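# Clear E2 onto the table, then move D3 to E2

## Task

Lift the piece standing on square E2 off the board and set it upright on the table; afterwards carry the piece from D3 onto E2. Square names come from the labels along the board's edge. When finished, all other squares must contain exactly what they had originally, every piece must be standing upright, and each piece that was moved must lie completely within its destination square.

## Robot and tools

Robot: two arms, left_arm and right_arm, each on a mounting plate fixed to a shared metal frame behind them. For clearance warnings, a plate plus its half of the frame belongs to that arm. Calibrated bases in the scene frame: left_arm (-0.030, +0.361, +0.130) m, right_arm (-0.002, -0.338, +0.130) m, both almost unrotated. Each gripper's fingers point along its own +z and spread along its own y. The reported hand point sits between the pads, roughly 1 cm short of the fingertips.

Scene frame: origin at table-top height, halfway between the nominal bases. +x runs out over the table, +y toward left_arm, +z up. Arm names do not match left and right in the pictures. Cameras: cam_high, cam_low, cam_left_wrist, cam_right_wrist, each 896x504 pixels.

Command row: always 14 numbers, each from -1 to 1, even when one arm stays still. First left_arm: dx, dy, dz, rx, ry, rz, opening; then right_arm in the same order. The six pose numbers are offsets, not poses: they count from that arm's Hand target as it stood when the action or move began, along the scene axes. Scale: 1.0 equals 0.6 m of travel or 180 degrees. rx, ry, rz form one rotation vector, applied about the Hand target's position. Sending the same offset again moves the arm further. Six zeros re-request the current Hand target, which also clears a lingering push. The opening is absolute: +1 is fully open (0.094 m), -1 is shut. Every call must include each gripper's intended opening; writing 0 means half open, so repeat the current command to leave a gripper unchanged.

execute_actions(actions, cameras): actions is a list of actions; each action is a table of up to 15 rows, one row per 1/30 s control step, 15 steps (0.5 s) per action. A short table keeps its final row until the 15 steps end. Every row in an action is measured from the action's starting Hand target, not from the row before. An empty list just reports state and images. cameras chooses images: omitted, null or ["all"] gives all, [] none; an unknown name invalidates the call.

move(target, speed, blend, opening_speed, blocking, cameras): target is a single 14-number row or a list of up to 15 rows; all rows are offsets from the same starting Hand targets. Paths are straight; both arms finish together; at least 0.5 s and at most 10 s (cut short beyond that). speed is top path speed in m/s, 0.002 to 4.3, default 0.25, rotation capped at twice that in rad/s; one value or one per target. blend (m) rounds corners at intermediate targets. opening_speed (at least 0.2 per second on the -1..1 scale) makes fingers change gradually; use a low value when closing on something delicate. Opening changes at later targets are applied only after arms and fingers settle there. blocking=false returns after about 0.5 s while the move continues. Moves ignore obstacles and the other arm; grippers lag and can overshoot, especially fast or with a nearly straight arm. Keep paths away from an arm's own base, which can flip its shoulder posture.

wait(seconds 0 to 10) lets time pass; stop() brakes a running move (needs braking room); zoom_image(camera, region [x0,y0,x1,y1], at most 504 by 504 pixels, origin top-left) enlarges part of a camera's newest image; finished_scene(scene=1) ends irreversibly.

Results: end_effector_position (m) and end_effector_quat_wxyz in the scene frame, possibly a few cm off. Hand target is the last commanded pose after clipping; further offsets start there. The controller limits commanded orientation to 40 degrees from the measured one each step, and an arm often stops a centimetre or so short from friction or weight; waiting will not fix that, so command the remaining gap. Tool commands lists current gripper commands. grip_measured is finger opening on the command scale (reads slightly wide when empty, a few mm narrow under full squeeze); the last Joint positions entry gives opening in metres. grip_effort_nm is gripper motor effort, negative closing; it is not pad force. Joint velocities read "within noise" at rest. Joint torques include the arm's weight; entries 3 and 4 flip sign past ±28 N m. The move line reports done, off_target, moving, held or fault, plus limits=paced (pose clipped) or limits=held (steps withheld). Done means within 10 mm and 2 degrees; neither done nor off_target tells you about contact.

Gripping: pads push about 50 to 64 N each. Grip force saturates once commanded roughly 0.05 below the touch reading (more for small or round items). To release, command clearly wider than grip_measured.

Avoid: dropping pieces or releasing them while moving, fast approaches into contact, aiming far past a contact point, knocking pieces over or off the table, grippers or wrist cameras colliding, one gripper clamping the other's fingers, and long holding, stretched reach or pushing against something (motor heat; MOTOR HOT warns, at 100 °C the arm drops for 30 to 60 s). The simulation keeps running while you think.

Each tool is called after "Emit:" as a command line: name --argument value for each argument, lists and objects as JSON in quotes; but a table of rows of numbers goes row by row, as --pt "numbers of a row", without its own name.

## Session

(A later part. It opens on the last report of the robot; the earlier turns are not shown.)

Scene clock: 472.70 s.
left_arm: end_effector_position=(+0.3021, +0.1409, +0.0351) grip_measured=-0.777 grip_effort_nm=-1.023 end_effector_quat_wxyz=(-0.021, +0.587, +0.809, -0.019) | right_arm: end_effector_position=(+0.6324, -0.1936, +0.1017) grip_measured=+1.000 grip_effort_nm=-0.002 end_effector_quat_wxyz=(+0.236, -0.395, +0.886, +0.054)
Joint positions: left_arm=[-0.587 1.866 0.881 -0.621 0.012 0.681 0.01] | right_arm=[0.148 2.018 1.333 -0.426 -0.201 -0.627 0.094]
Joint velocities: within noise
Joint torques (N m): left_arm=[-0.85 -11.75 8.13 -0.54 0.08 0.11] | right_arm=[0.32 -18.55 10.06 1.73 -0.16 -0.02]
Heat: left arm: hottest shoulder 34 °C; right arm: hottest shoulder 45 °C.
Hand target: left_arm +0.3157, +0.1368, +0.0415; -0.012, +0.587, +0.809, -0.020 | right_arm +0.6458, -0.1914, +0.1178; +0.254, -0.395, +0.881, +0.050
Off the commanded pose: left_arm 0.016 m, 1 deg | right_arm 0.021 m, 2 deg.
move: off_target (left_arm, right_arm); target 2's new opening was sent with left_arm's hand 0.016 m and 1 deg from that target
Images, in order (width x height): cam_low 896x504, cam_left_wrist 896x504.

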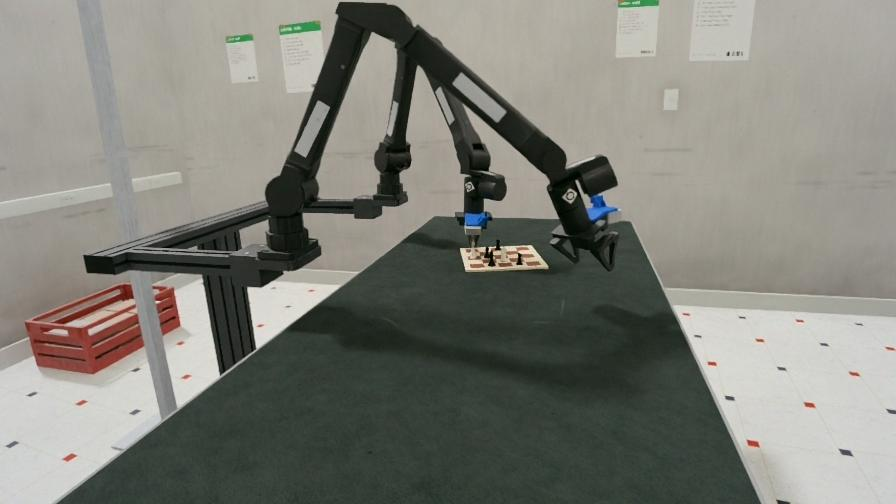

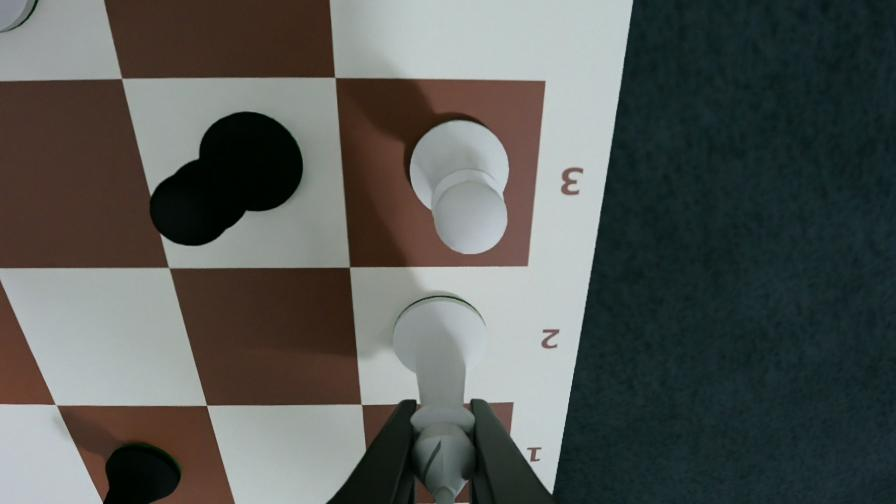

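Emit:
move --target '[-0.014, 0.0035, 0.07, 0, 0, 0, -0.9, 0, 0, 0, 0, 0, 0, 1.0]' --speed 0.12 --cameras '["cam_left_wrist", "cam_low"]'

Emit:
zoom_image --camera "cam_low" --region '[440, 180, 560, 280]'

Scene clock: 497.07 s.
left_arm: end_effector_position=(+0.3012, +0.1427, +0.0794) grip_measured=-0.778 grip_effort_nm=-1.038 end_effector_quat_wxyz=(-0.015, +0.587, +0.809, -0.019) | right_arm: end_effector_position=(+0.6324, -0.1936, +0.1017) grip_measured=+1.000 grip_effort_nm=-0.002 end_effector_quat_wxyz=(+0.236, -0.395, +0.886, +0.054)
Joint positions: left_arm=[-0.587 1.75 0.881 -0.724 0.012 0.681 0.01] | right_arm=[0.148 2.018 1.333 -0.426 -0.201 -0.627 0.094]
Joint velocities: within noise
Joint torques (N m): left_arm=[-1.49 -10.87 8.24 -0.51 0.09 0.01] | right_arm=[0.26 -18.49 10.06 1.73 -0.16 -0.02]
Heat: left arm: hottest shoulder 34 °C; right arm: hottest shoulder 45 °C.
Hand target: left_arm +0.3074, +0.1389, +0.0834; -0.012, +0.587, +0.809, -0.020 | right_arm +0.6458, -0.1914, +0.1178; +0.254, -0.395, +0.881, +0.050
Off the commanded pose: left_arm 0.008 m, 0 deg | right_arm 0.021 m, 2 deg.
move: off_target (right_arm)
Images, in order (width x height): cam_low 896x504, cam_left_wrist 896x504.

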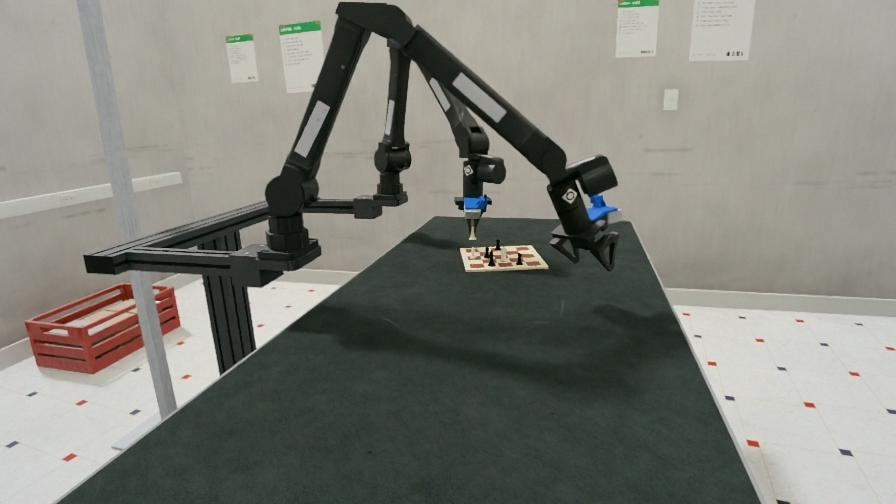

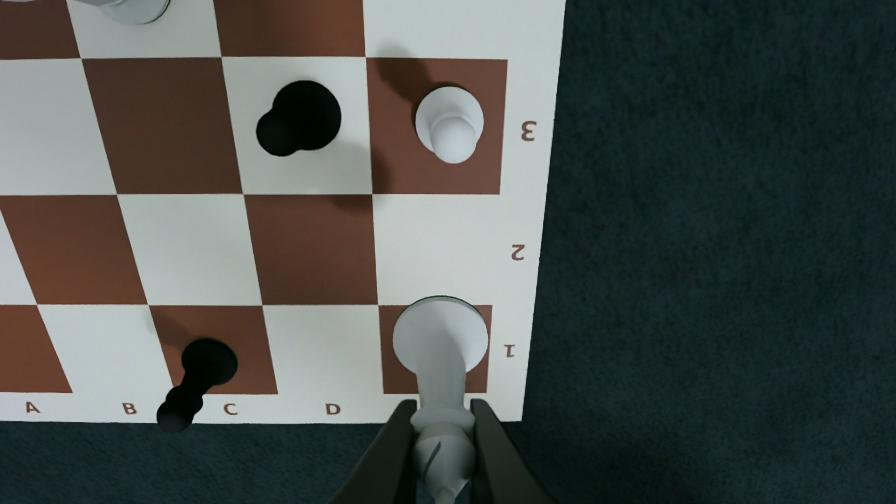

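Scaled by 4.200 from the camera's 896x504 image, which has a finer 1280x720 frame.

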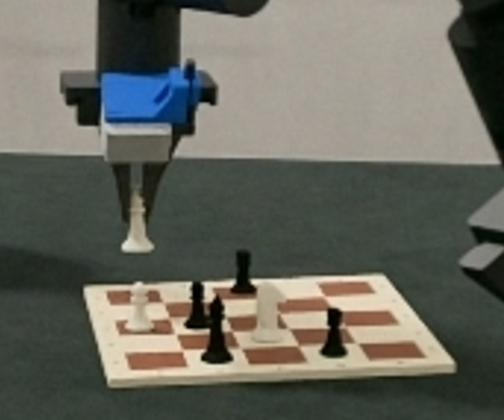

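Emit:
move --target '[-0.140, -0.0417, -0.052, 0, 0, 0, -0.9, 0, 0, 0, 0, 0, 0, 1.0]' --speed 0.15 --cameras '["cam_left_wrist", "cam_low"]'

Emit:
zoom_image --camera "cam_low" --region '[420, 180, 540, 280]'

Scene clock: 506.50 s.
left_arm: end_effector_position=(+0.2223, +0.1155, +0.0505) grip_measured=-0.778 grip_effort_nm=-1.033 end_effector_quat_wxyz=(-0.020, +0.592, +0.805, -0.019) | right_arm: end_effector_position=(+0.6324, -0.1936, +0.1017) grip_measured=+1.000 grip_effort_nm=-0.007 end_effector_quat_wxyz=(+0.236, -0.395, +0.886, +0.054)
Joint positions: left_arm=[-0.769 1.75 0.743 -0.594 0.018 0.512 0.01] | right_arm=[0.148 2.018 1.333 -0.426 -0.201 -0.627 0.094]
Joint velocities: within noise
Joint torques (N m): left_arm=[-1.73 -10.4 5 0.53 -0.02 -0.17] | right_arm=[0.32 -18.49 10.06 1.73 -0.16 -0.02]
Heat: left arm: hottest shoulder 34 °C; right arm: hottest shoulder 45 °C.
Hand target: left_arm +0.2233, +0.1139, +0.0522; -0.012, +0.587, +0.809, -0.020 | right_arm +0.6458, -0.1914, +0.1178; +0.254, -0.395, +0.881, +0.050
Off the commanded pose: left_arm 0.003 m, 1 deg | right_arm 0.021 m, 2 deg.
move: off_target (right_arm)
Images, in order (width x height): cam_low 896x504, cam_left_wrist 896x504.

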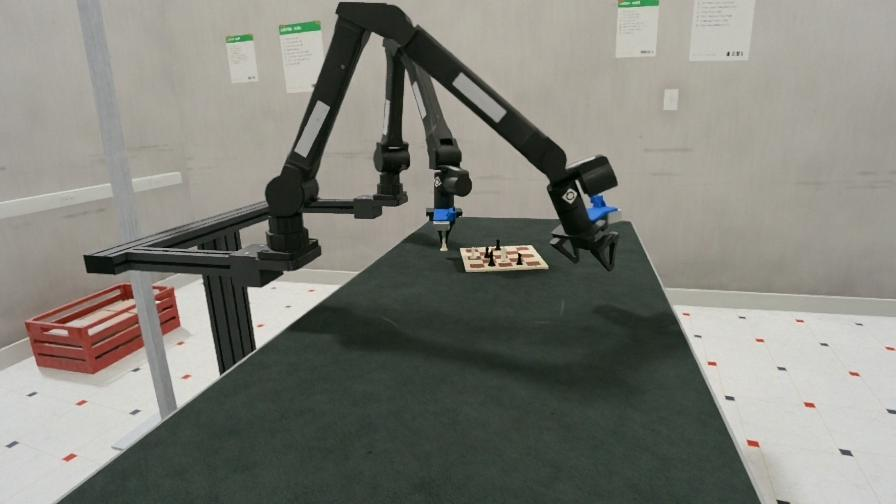

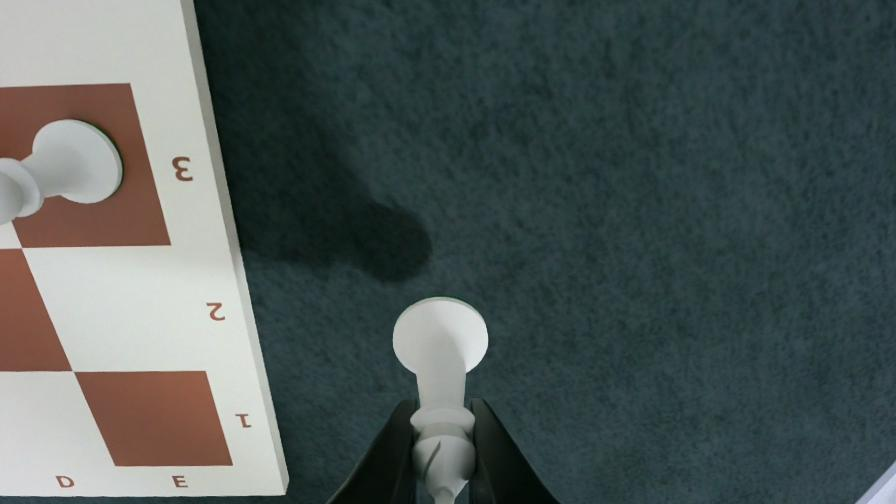

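Scaled by 4.200 from the camera's 896x504 image, which has a finer 1280x720 frame.

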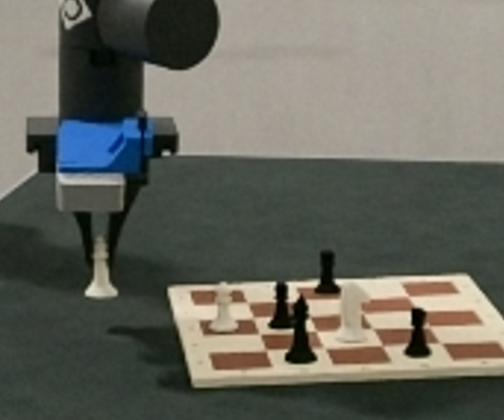

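Emit:
move --target '[0, 0, -0.0325, 0, 0, 0, -0.9, 0, 0, 0, 0, 0, 0, 1.0]' --speed 0.06 --cameras '["cam_left_wrist", "cam_low"]'

Emit:
zoom_image --camera "cam_low" --region '[420, 210, 500, 260]'

Scene clock: 514.03 s.
left_arm: end_effector_position=(+0.2293, +0.1086, +0.0433) grip_measured=-0.778 grip_effort_nm=-1.033 end_effector_quat_wxyz=(-0.002, +0.592, +0.806, -0.022) | right_arm: end_effector_position=(+0.6324, -0.1936, +0.1017) grip_measured=+1.000 grip_effort_nm=-0.002 end_effector_quat_wxyz=(+0.236, -0.395, +0.886, +0.054)
Joint positions: left_arm=[-0.769 1.77 0.743 -0.536 0.018 0.511 0.01] | right_arm=[0.148 2.018 1.333 -0.426 -0.201 -0.627 0.094]
Joint velocities: within noise
Joint torques (N m): left_arm=[-1.67 -8.29 4.41 0.68 -0.04 -0.13] | right_arm=[0.26 -18.55 10.06 1.73 -0.16 -0.02]
Heat: left arm: hottest shoulder 34 °C; right arm: hottest shoulder 45 °C.
Hand target: left_arm +0.2233, +0.1139, +0.0326; -0.012, +0.587, +0.809, -0.020 | right_arm +0.6458, -0.1914, +0.1178; +0.254, -0.395, +0.881, +0.050
Off the commanded pose: left_arm 0.013 m, 1 deg | right_arm 0.021 m, 2 deg.
move: off_target (left_arm, right_arm)
Images, in order (width x height): cam_low 896x504, cam_left_wrist 896x504.

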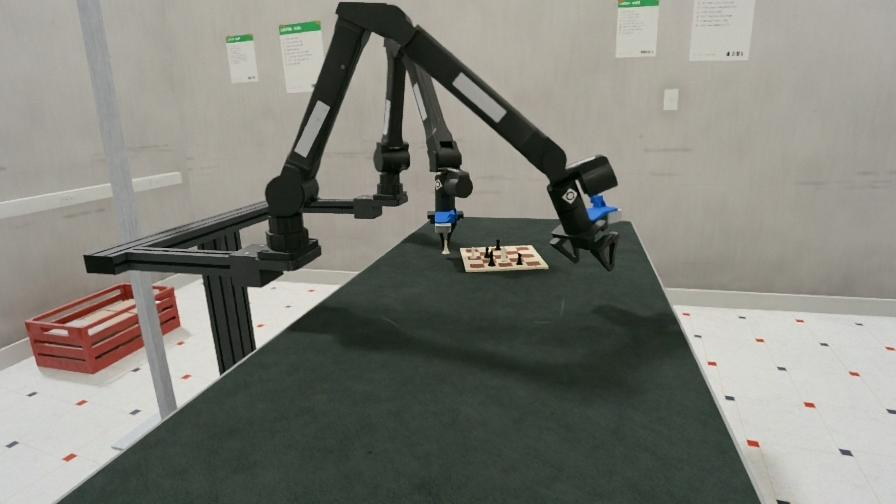

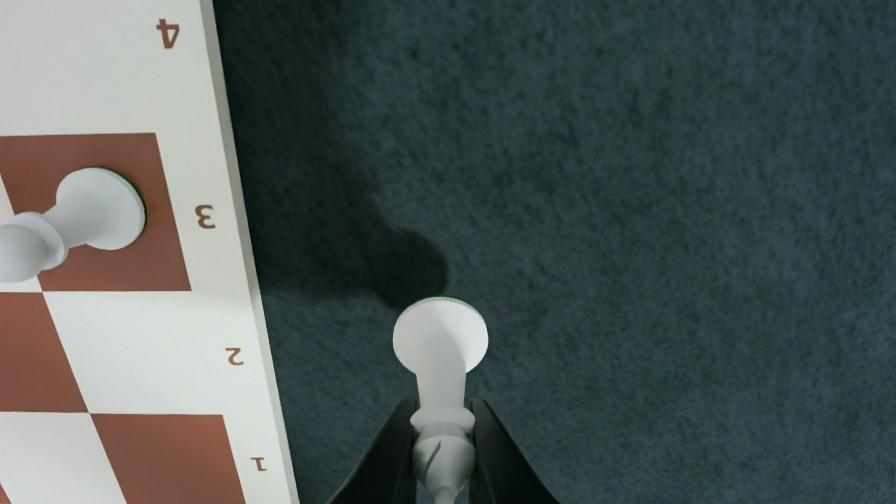

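Scaled by 6.300 from the camera's 896x504 image, which has a finer 1280x720 frame.

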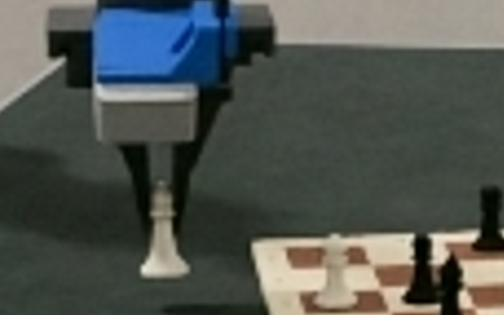

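Emit:
move --target '[0, 0, -0.0143, 0, 0, 0, -0.9, 0, 0, 0, 0, 0, 0, 1.0]' --speed 0.06 --cameras '["cam_left_wrist", "cam_low"]'

Emit:
zoom_image --camera "cam_low" --region '[420, 210, 500, 260]'

Scene clock: 525.53 s.
left_arm: end_effector_position=(+0.2283, +0.1092, +0.0344) grip_measured=-0.778 grip_effort_nm=-1.033 end_effector_quat_wxyz=(-0.003, +0.592, +0.806, -0.021) | right_arm: end_effector_position=(+0.6324, -0.1936, +0.1017) grip_measured=+1.000 grip_effort_nm=-0.002 end_effector_quat_wxyz=(+0.236, -0.395, +0.886, +0.054)
Joint positions: left_arm=[-0.769 1.795 0.739 -0.51 0.018 0.511 0.01] | right_arm=[0.148 2.018 1.333 -0.426 -0.201 -0.627 0.094]
Joint velocities: within noise
Joint torques (N m): left_arm=[-1.61 -8.23 4.41 0.62 -0.04 -0.12] | right_arm=[0.32 -18.55 10.07 1.73 -0.16 -0.02]
Heat: left arm: hottest shoulder 34 °C; right arm: hottest shoulder 46 °C.
Hand target: left_arm +0.2233, +0.1139, +0.0241; -0.012, +0.587, +0.809, -0.020 | right_arm +0.6458, -0.1914, +0.1178; +0.254, -0.395, +0.881, +0.050
Off the commanded pose: left_arm 0.012 m, 1 deg | right_arm 0.021 m, 2 deg.
move: off_target (left_arm, right_arm)
Images, in order (width x height): cam_low 896x504, cam_left_wrist 896x504.

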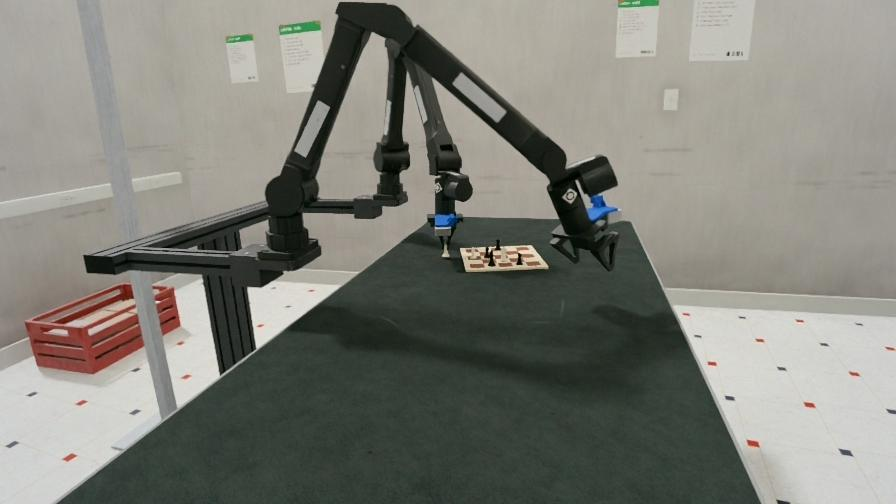

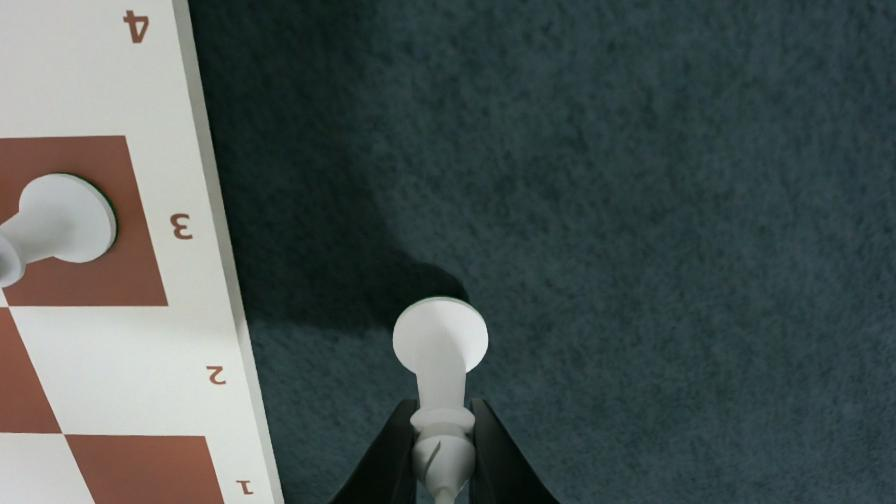

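Scaled by 6.300 from the camera's 896x504 image, which has a finer 1280x720 frame.

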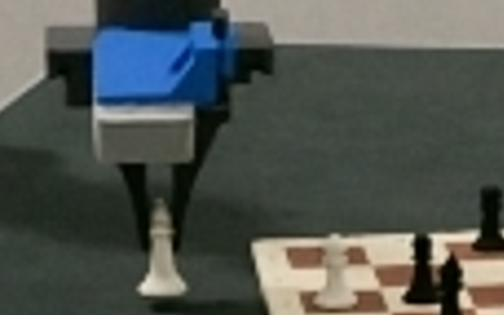

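Emit:
move --target '[0, 0, -0.0122, 0, 0, 0, -0.9, 0, 0, 0, 0, 0, 0, 1.0]' --speed 0.05 --cameras '["cam_left_wrist", "cam_low"]'

Emit:
zoom_image --camera "cam_left_wrist" --region '[340, 250, 540, 450]'

Scene clock: 534.17 s.
left_arm: end_effector_position=(+0.2289, +0.1084, +0.0281) grip_measured=-0.778 grip_effort_nm=-1.033 end_effector_quat_wxyz=(-0.001, +0.592, +0.806, -0.022) | right_arm: end_effector_position=(+0.6324, -0.1936, +0.1017) grip_measured=+1.000 grip_effort_nm=-0.007 end_effector_quat_wxyz=(+0.236, -0.395, +0.886, +0.054)
Joint positions: left_arm=[-0.769 1.813 0.739 -0.489 0.018 0.511 0.01] | right_arm=[0.148 2.018 1.333 -0.426 -0.201 -0.627 0.094]
Joint velocities: within noise
Joint torques (N m): left_arm=[-1.55 -8.23 4.29 0.65 -0.04 -0.12] | right_arm=[0.32 -18.55 10.04 1.73 -0.16 -0.02]
Heat: left arm: hottest shoulder 34 °C; right arm: hottest shoulder 46 °C.
Hand target: left_arm +0.2233, +0.1139, +0.0168; -0.012, +0.587, +0.809, -0.020 | right_arm +0.6458, -0.1914, +0.1178; +0.254, -0.395, +0.881, +0.050
Off the commanded pose: left_arm 0.014 m, 1 deg | right_arm 0.021 m, 2 deg.
move: off_target (left_arm, right_arm)
Images, in order (width x height): cam_low 896x504, cam_left_wrist 896x504.

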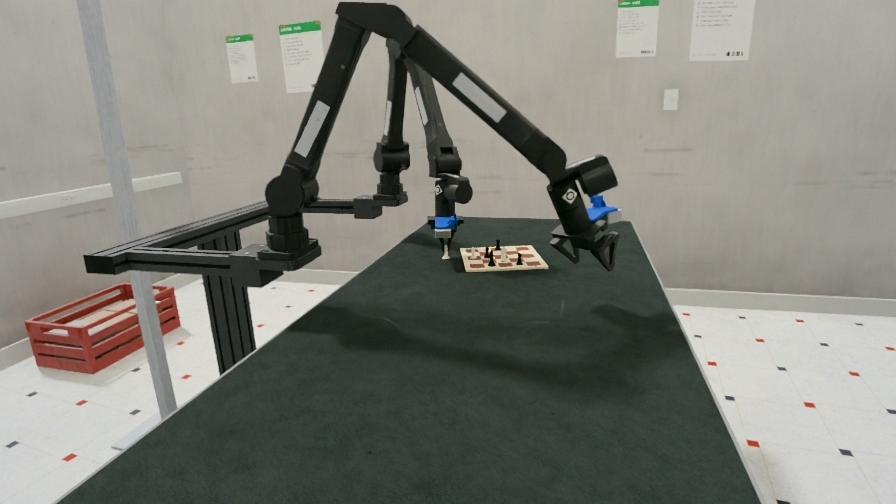

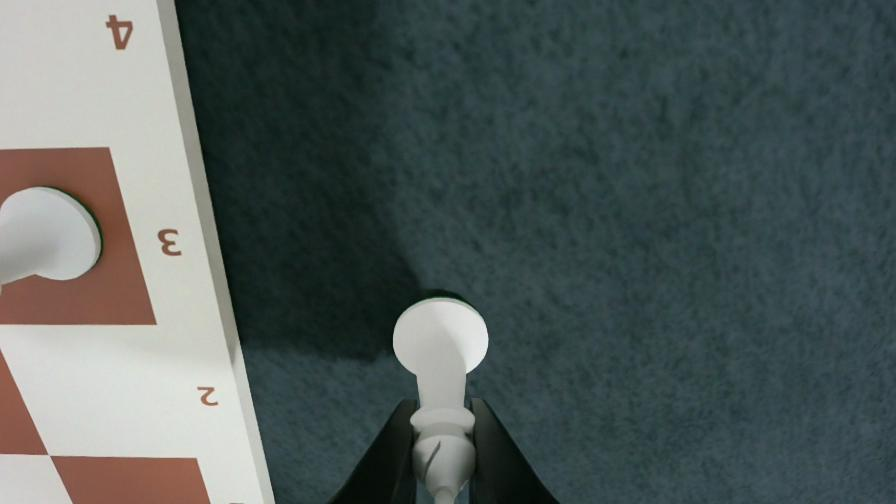

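Scaled by 2.520 from the camera's 896x504 image, which has a finer 1280x720 frame.

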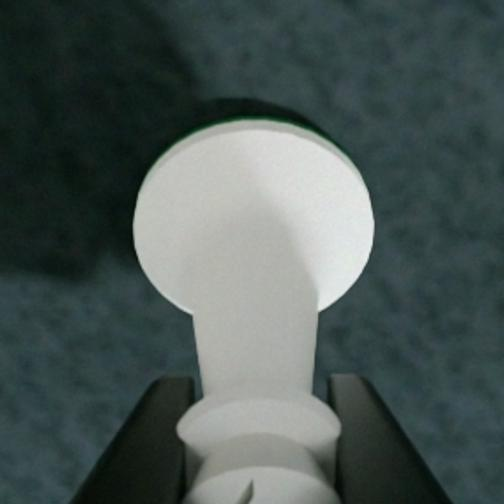

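Emit:
move --target '[0, 0, -0.0048, 0, 0, 0, -0.9, 0, 0, 0, 0, 0, 0, 1.0]' --speed 0.05 --cameras '["cam_left_wrist"]'

Emit:
zoom_image --camera "cam_left_wrist" --region '[340, 250, 540, 450]'

Scene clock: 540.67 s.
left_arm: end_effector_position=(+0.2295, +0.1078, +0.0279) grip_measured=-0.778 grip_effort_nm=-1.038 end_effector_quat_wxyz=(+0.000, +0.592, +0.806, -0.022) | right_arm: end_effector_position=(+0.6324, -0.1936, +0.1017) grip_measured=+1.000 grip_effort_nm=-0.002 end_effector_quat_wxyz=(+0.236, -0.395, +0.886, +0.054)
Joint positions: left_arm=[-0.769 1.814 0.739 -0.485 0.018 0.511 0.01] | right_arm=[0.148 2.018 1.333 -0.426 -0.201 -0.627 0.094]
Joint velocities: within noise
Joint torques (N m): left_arm=[-1.55 -7.71 4.19 0.81 -0.04 -0.12] | right_arm=[0.32 -18.55 10.06 1.73 -0.16 -0.02]
Heat: left arm: hottest shoulder 34 °C; right arm: hottest shoulder 46 °C.
Hand target: left_arm +0.2233, +0.1139, +0.0139; -0.012, +0.587, +0.809, -0.020 | right_arm +0.6458, -0.1914, +0.1178; +0.254, -0.395, +0.881, +0.050
Off the commanded pose: left_arm 0.016 m, 2 deg | right_arm 0.021 m, 2 deg.
move: off_target (left_arm, right_arm)
Images, in order (width x height): cam_left_wrist 896x504.

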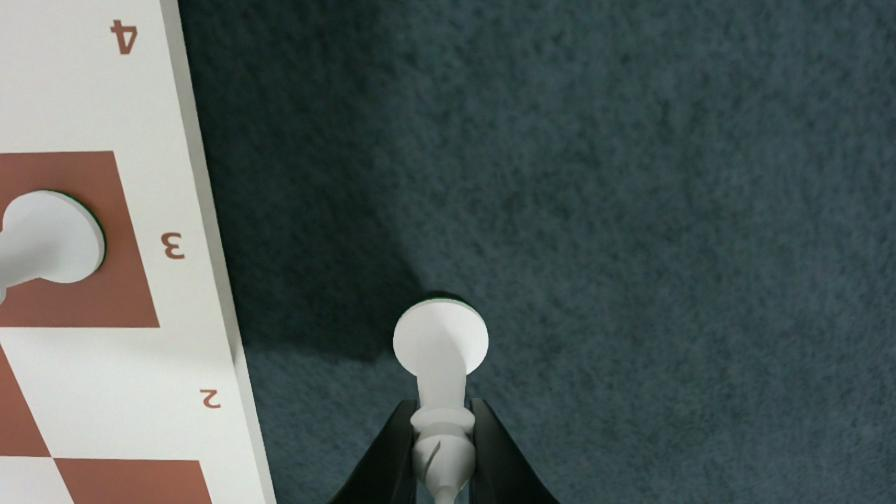

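Scaled by 2.520 from the camera's 896x504 image, which has a finer 1280x720 frame.

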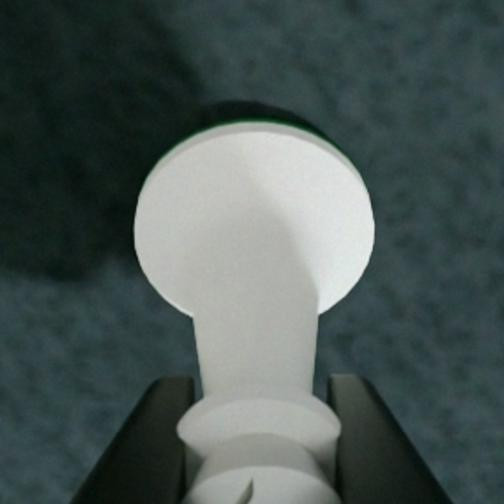

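Emit:
move --pt "0 0 0.0067 0 0 0 -0.9 0 0 0 0 0 0 1.0" --pt "0 0 0.0067 0 0 0 0.2 0 0 0 0 0 0 1.0" --pt "0 0 0.133 0 0 0 0.2 0 0 0 0 0 0 1.0" --speed '[0.05, 0.05, 0.12]' --opening_speed 1.2 --cameras '["cam_left_wrist", "cam_low"]'

Emit:
zoom_image --camera "cam_low" --region '[420, 210, 500, 260]'

Scene clock: 596.30 s.
left_arm: end_effector_position=(+0.2190, +0.1198, +0.0890) grip_measured=+0.198 grip_effort_nm=0.110 end_effector_quat_wxyz=(-0.016, +0.591, +0.806, -0.020) | right_arm: end_effector_position=(+0.6324, -0.1936, +0.1017) grip_measured=+1.000 grip_effort_nm=0.007 end_effector_quat_wxyz=(+0.236, -0.395, +0.886, +0.054)
Joint positions: left_arm=[-0.769 1.632 0.739 -0.698 0.018 0.508 0.056] | right_arm=[0.148 2.018 1.333 -0.426 -0.201 -0.627 0.094]
Joint velocities: within noise
Joint torques (N m): left_arm=[-1.9 -9.05 8.02 -0.49 -0.03 -0.15] | right_arm=[0.32 -18.55 10.06 1.73 -0.16 -0.02]
Heat: left arm: hottest shoulder 34 °C; right arm: hottest shoulder 46 °C.
Hand target: left_arm +0.2233, +0.1139, +0.0938; -0.012, +0.587, +0.809, -0.020 | right_arm +0.6458, -0.1914, +0.1178; +0.254, -0.395, +0.881, +0.050
Off the commanded pose: left_arm 0.009 m, 1 deg | right_arm 0.021 m, 2 deg.
move: off_target (right_arm); target 2's new opening was sent with left_arm's hand 0.013 m and 2 deg from that target
Images, in order (width x height): cam_low 896x504, cam_left_wrist 896x504.

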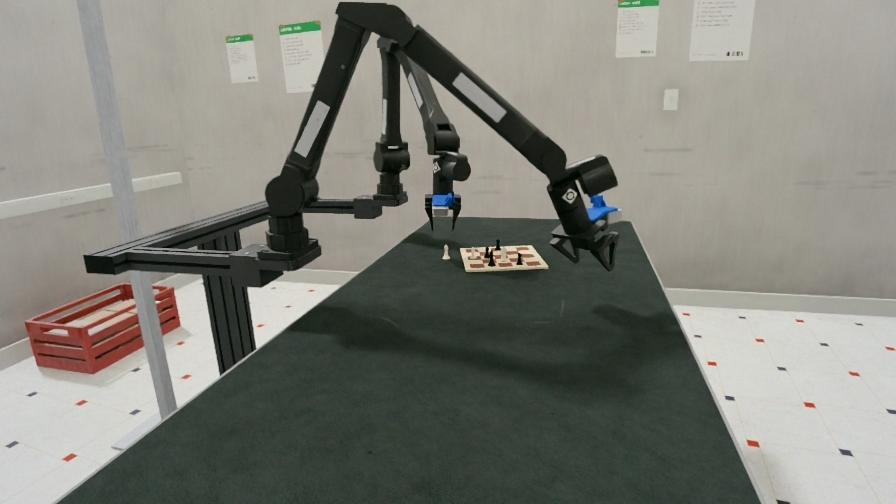

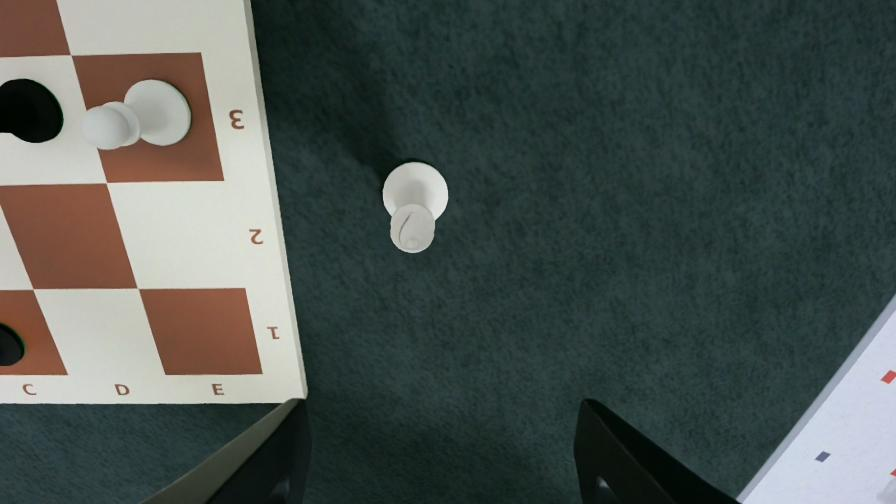

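Scaled by 6.300 from the camera's 896x504 image, which has a finer 1280x720 frame.

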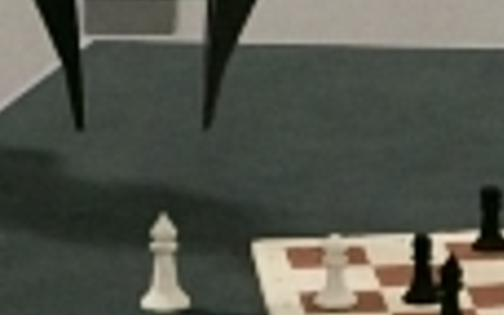

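Emit:
move --target '[0.2095, 0.0052, 0.0187, 0.0217, 0.0087, 0.4972, 0.2, 0, 0, 0, 0, 0, 0, 1.0]' --speed 0.35 --cameras '["cam_left_wrist", "cam_low"]'

Scene clock: 606.00 s.
left_arm: end_effector_position=(+0.3377, +0.1196, +0.1081) grip_measured=+0.198 grip_effort_nm=0.105 end_effector_quat_wxyz=(-0.021, -0.143, +0.989, -0.009) | right_arm: end_effector_position=(+0.6324, -0.1936, +0.1017) grip_measured=+1.000 grip_effort_nm=-0.002 end_effector_quat_wxyz=(+0.236, -0.395, +0.886, +0.054)
Joint positions: left_arm=[-0.585 1.769 1.02 -0.831 0.017 -0.859 0.056] | right_arm=[0.148 2.018 1.333 -0.426 -0.201 -0.627 0.094]
Joint velocities: within noise
Joint torques (N m): left_arm=[-1.08 -9.99 10.59 -0.49 -0.27 -0.16] | right_arm=[0.32 -18.49 10.06 1.72 -0.16 -0.02]
Heat: left arm: hottest shoulder 34 °C; right arm: hottest shoulder 46 °C.
Hand target: left_arm +0.3489, +0.1171, +0.1049; -0.023, -0.153, +0.988, -0.005 | right_arm +0.6458, -0.1914, +0.1178; +0.254, -0.395, +0.881, +0.050
Off the commanded pose: left_arm 0.012 m, 1 deg | right_arm 0.021 m, 2 deg.
move: off_target (left_arm, right_arm)
Images, in order (width x height): cam_low 896x504, cam_left_wrist 896x504.

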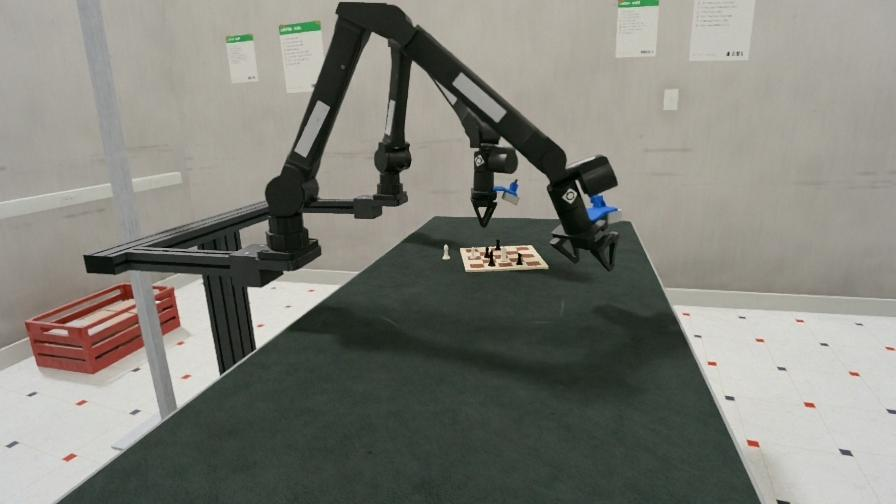

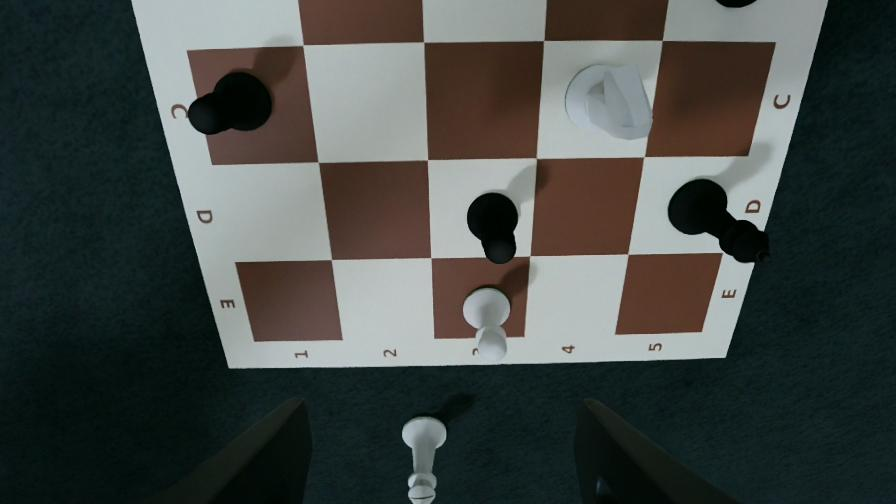

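Emit:
move --target '[0.0082, -0.0228, -0.0917, 0, 0, 0.005, 0.2, 0, 0, 0, 0, 0, 0, 1.0]' --speed 0.2 --cameras '["cam_left_wrist", "cam_low"]'

Scene clock: 631.00 s.
left_arm: end_effector_position=(+0.3414, +0.1156, +0.0497) grip_measured=+0.198 grip_effort_nm=0.100 end_effector_quat_wxyz=(-0.034, -0.159, +0.987, +0.003) | right_arm: end_effector_position=(+0.6324, -0.1936, +0.1017) grip_measured=+1.000 grip_effort_nm=-0.002 end_effector_quat_wxyz=(+0.236, -0.395, +0.886, +0.054)
Joint positions: left_arm=[-0.585 1.915 1.036 -0.736 0.017 -0.891 0.056] | right_arm=[0.148 2.018 1.333 -0.426 -0.201 -0.627 0.094]
Joint velocities: within noise
Joint torques (N m): left_arm=[-2.32 -12.04 9.13 0.43 -0.22 -0.16] | right_arm=[0.32 -18.55 10.06 1.73 -0.16 -0.02]
Heat: left arm: hottest elbow 35 °C; right arm: hottest shoulder 46 °C.
Hand target: left_arm +0.3539, +0.1034, +0.0499; -0.023, -0.161, +0.987, -0.006 | right_arm +0.6458, -0.1914, +0.1178; +0.254, -0.395, +0.881, +0.050
Off the commanded pose: left_arm 0.017 m, 2 deg | right_arm 0.021 m, 2 deg.
move: off_target (left_arm, right_arm)
Images, in order (width x height): cam_low 896x504, cam_left_wrist 896x504.

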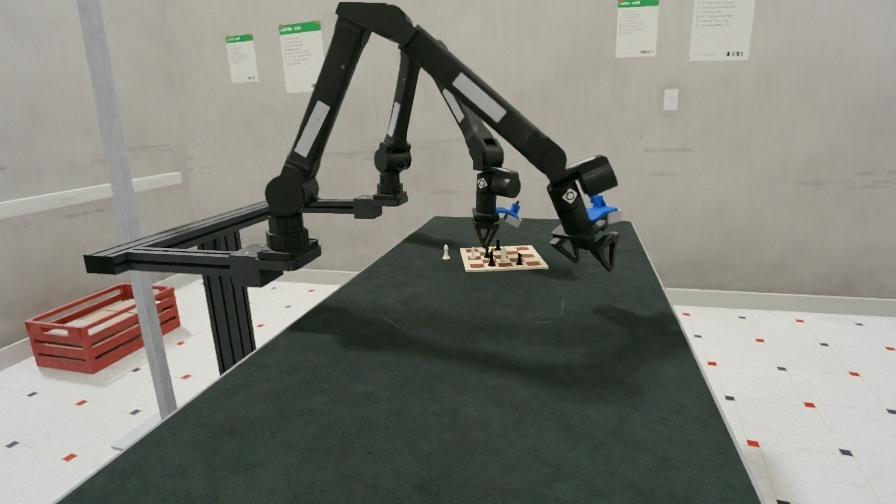

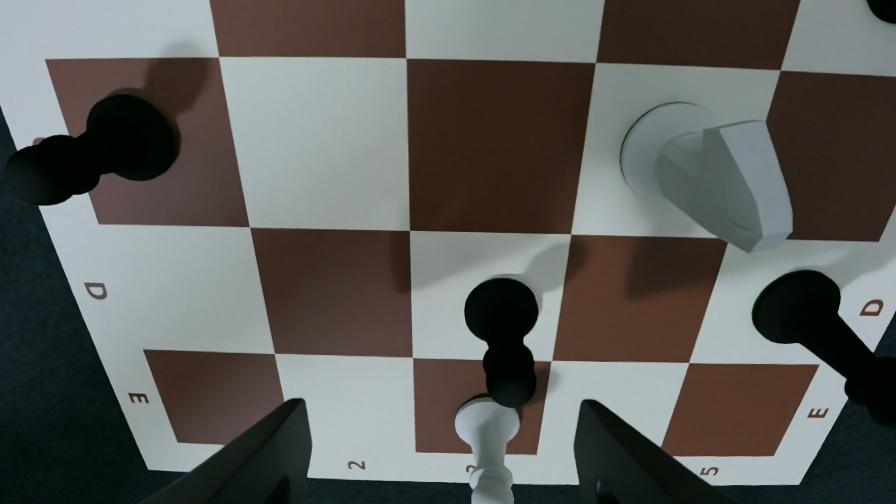

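Emit:
zoom_image --camera "cam_left_wrist" --region '[400, 240, 640, 504]'

Emit:
zoom_image --camera "cam_low" --region '[450, 210, 560, 280]'

Scaled by 1.909 from the camera's 896x504 image, which has a finer 1280x720 frame.

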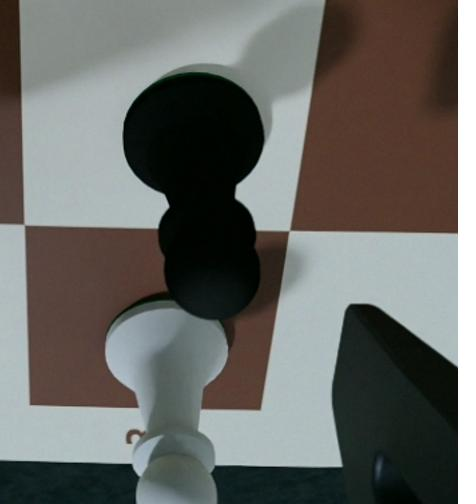

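Scaled by 4.582 from the camera's 896x504 image, which has a finer 1280x720 frame.

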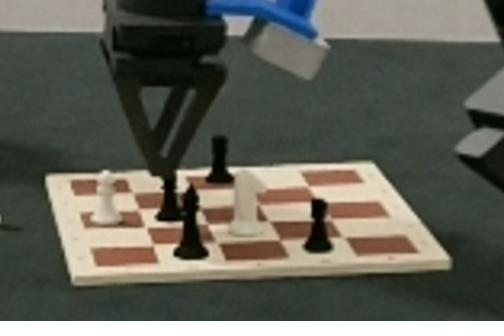

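Emit:
move --pt "0.003 -0.011 0.02 0 0 0 0.2 0 0 0 0 0 0 1.0" --pt "0.001 -0.009 -0.0217 0 0 0 0.2 0 0 0 0 0 0 1.0" --speed 0.12 --cameras '["cam_left_wrist"]'

Scene clock: 667.17 s.
left_arm: end_effector_position=(+0.3484, +0.1055, +0.0444) grip_measured=+0.198 grip_effort_nm=0.100 end_effector_quat_wxyz=(-0.026, -0.158, +0.987, -0.004) | right_arm: end_effector_position=(+0.6324, -0.1936, +0.1017) grip_measured=+1.000 grip_effort_nm=0.007 end_effector_quat_wxyz=(+0.236, -0.395, +0.886, +0.054)
Joint positions: left_arm=[-0.595 1.937 1.054 -0.711 0.017 -0.9 0.056] | right_arm=[0.148 2.018 1.333 -0.426 -0.201 -0.627 0.094]
Joint velocities: within noise
Joint torques (N m): left_arm=[-2.2 -11.46 8.29 0.51 -0.23 -0.15] | right_arm=[0.32 -18.55 10.06 1.72 -0.16 -0.02]
Heat: left arm: hottest shoulder 35 °C; right arm: hottest shoulder 46 °C.
Hand target: left_arm +0.3544, +0.0980, +0.0368; -0.023, -0.161, +0.987, -0.006 | right_arm +0.6458, -0.1914, +0.1178; +0.254, -0.395, +0.881, +0.050
Off the commanded pose: left_arm 0.012 m, 1 deg | right_arm 0.021 m, 2 deg.
move: off_target (left_arm, right_arm)
Images, in order (width x height): cam_left_wrist 896x504.

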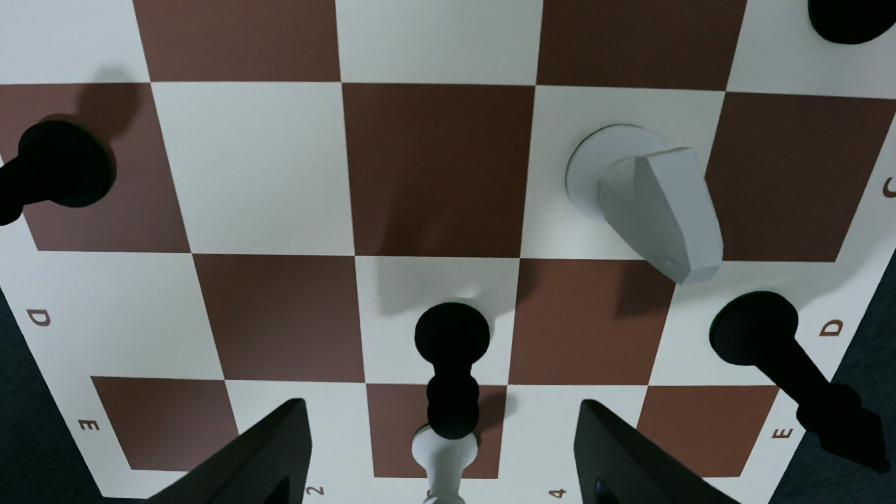

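Emit:
move --target '[-0.0017, -0.0067, -0.0242, 0, 0, 0, 0.1, 0, 0, 0, 0, 0, 0, 1.0]' --speed 0.08 --cameras '["cam_left_wrist", "cam_low"]'

Emit:
zoom_image --camera "cam_low" --region '[450, 210, 560, 280]'

Scene clock: 686.10 s.
left_arm: end_effector_position=(+0.3471, +0.1034, +0.0294) grip_measured=+0.102 grip_effort_nm=-0.125 end_effector_quat_wxyz=(-0.027, -0.159, +0.987, -0.003) | right_arm: end_effector_position=(+0.6324, -0.1936, +0.1017) grip_measured=+1.000 grip_effort_nm=-0.002 end_effector_quat_wxyz=(+0.236, -0.395, +0.886, +0.054)
Joint positions: left_arm=[-0.6 1.971 1.054 -0.68 0.017 -0.907 0.052] | right_arm=[0.148 2.018 1.333 -0.426 -0.201 -0.627 0.094]
Joint velocities: within noise
Joint torques (N m): left_arm=[-2.43 -11.69 8.27 0.5 -0.22 -0.15] | right_arm=[0.32 -18.55 10.04 1.74 -0.16 -0.02]
Heat: left arm: hottest elbow 35 °C; right arm: hottest shoulder 46 °C.
Hand target: left_arm +0.3535, +0.0940, +0.0223; -0.023, -0.161, +0.987, -0.006 | right_arm +0.6458, -0.1914, +0.1178; +0.254, -0.395, +0.881, +0.050
Off the commanded pose: left_arm 0.013 m, 1 deg | right_arm 0.021 m, 2 deg.
move: off_target (left_arm, right_arm)
Images, in order (width x height): cam_low 896x504, cam_left_wrist 896x504.

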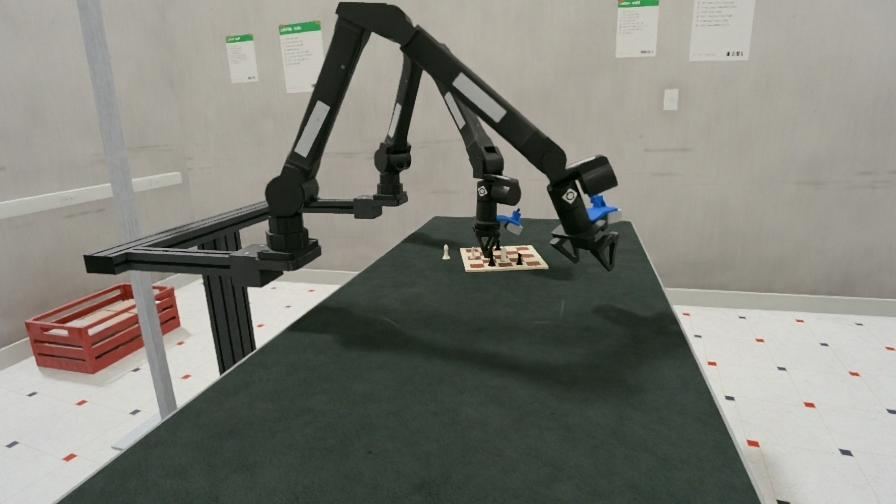

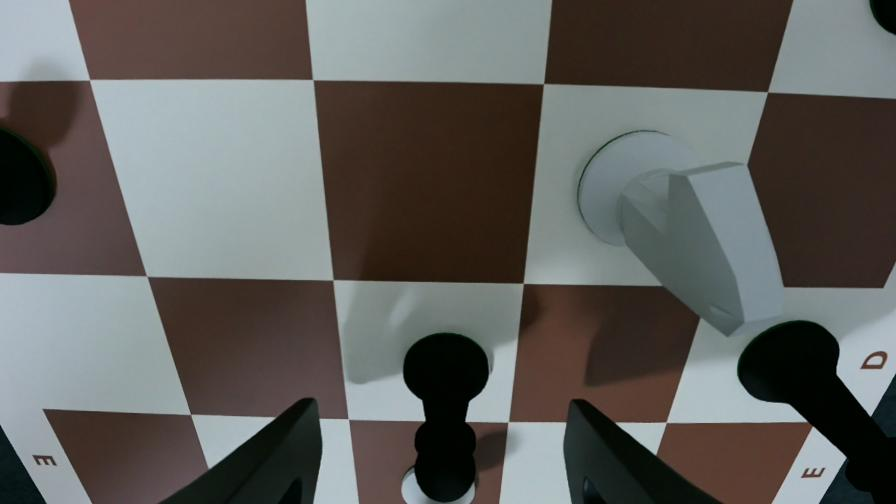

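Scaled by 4.582 from the camera's 896x504 image, which has a finer 1280x720 frame.

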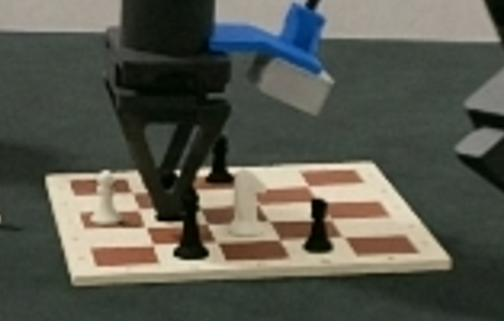

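Emit:
zoom_image --camera "cam_low" --region '[464, 225, 514, 270]'

Emit:
zoom_image --camera "cam_left_wrist" --region '[280, 320, 620, 504]'

Scaled by 10.080 from the camera's 896x504 image, which has a finer 1280x720 frame.

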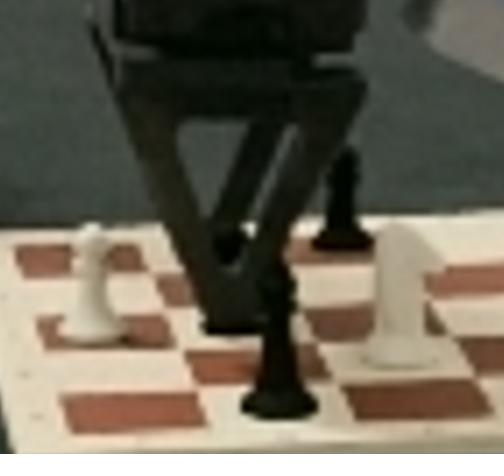

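Scaled by 1.482 from the camera's 896x504 image, which has a finer 1280x720 frame.

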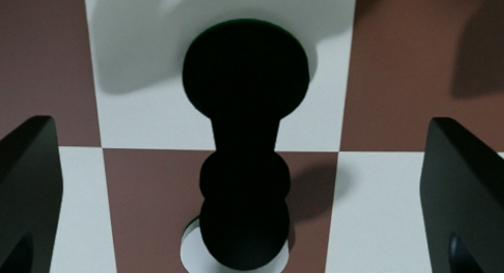

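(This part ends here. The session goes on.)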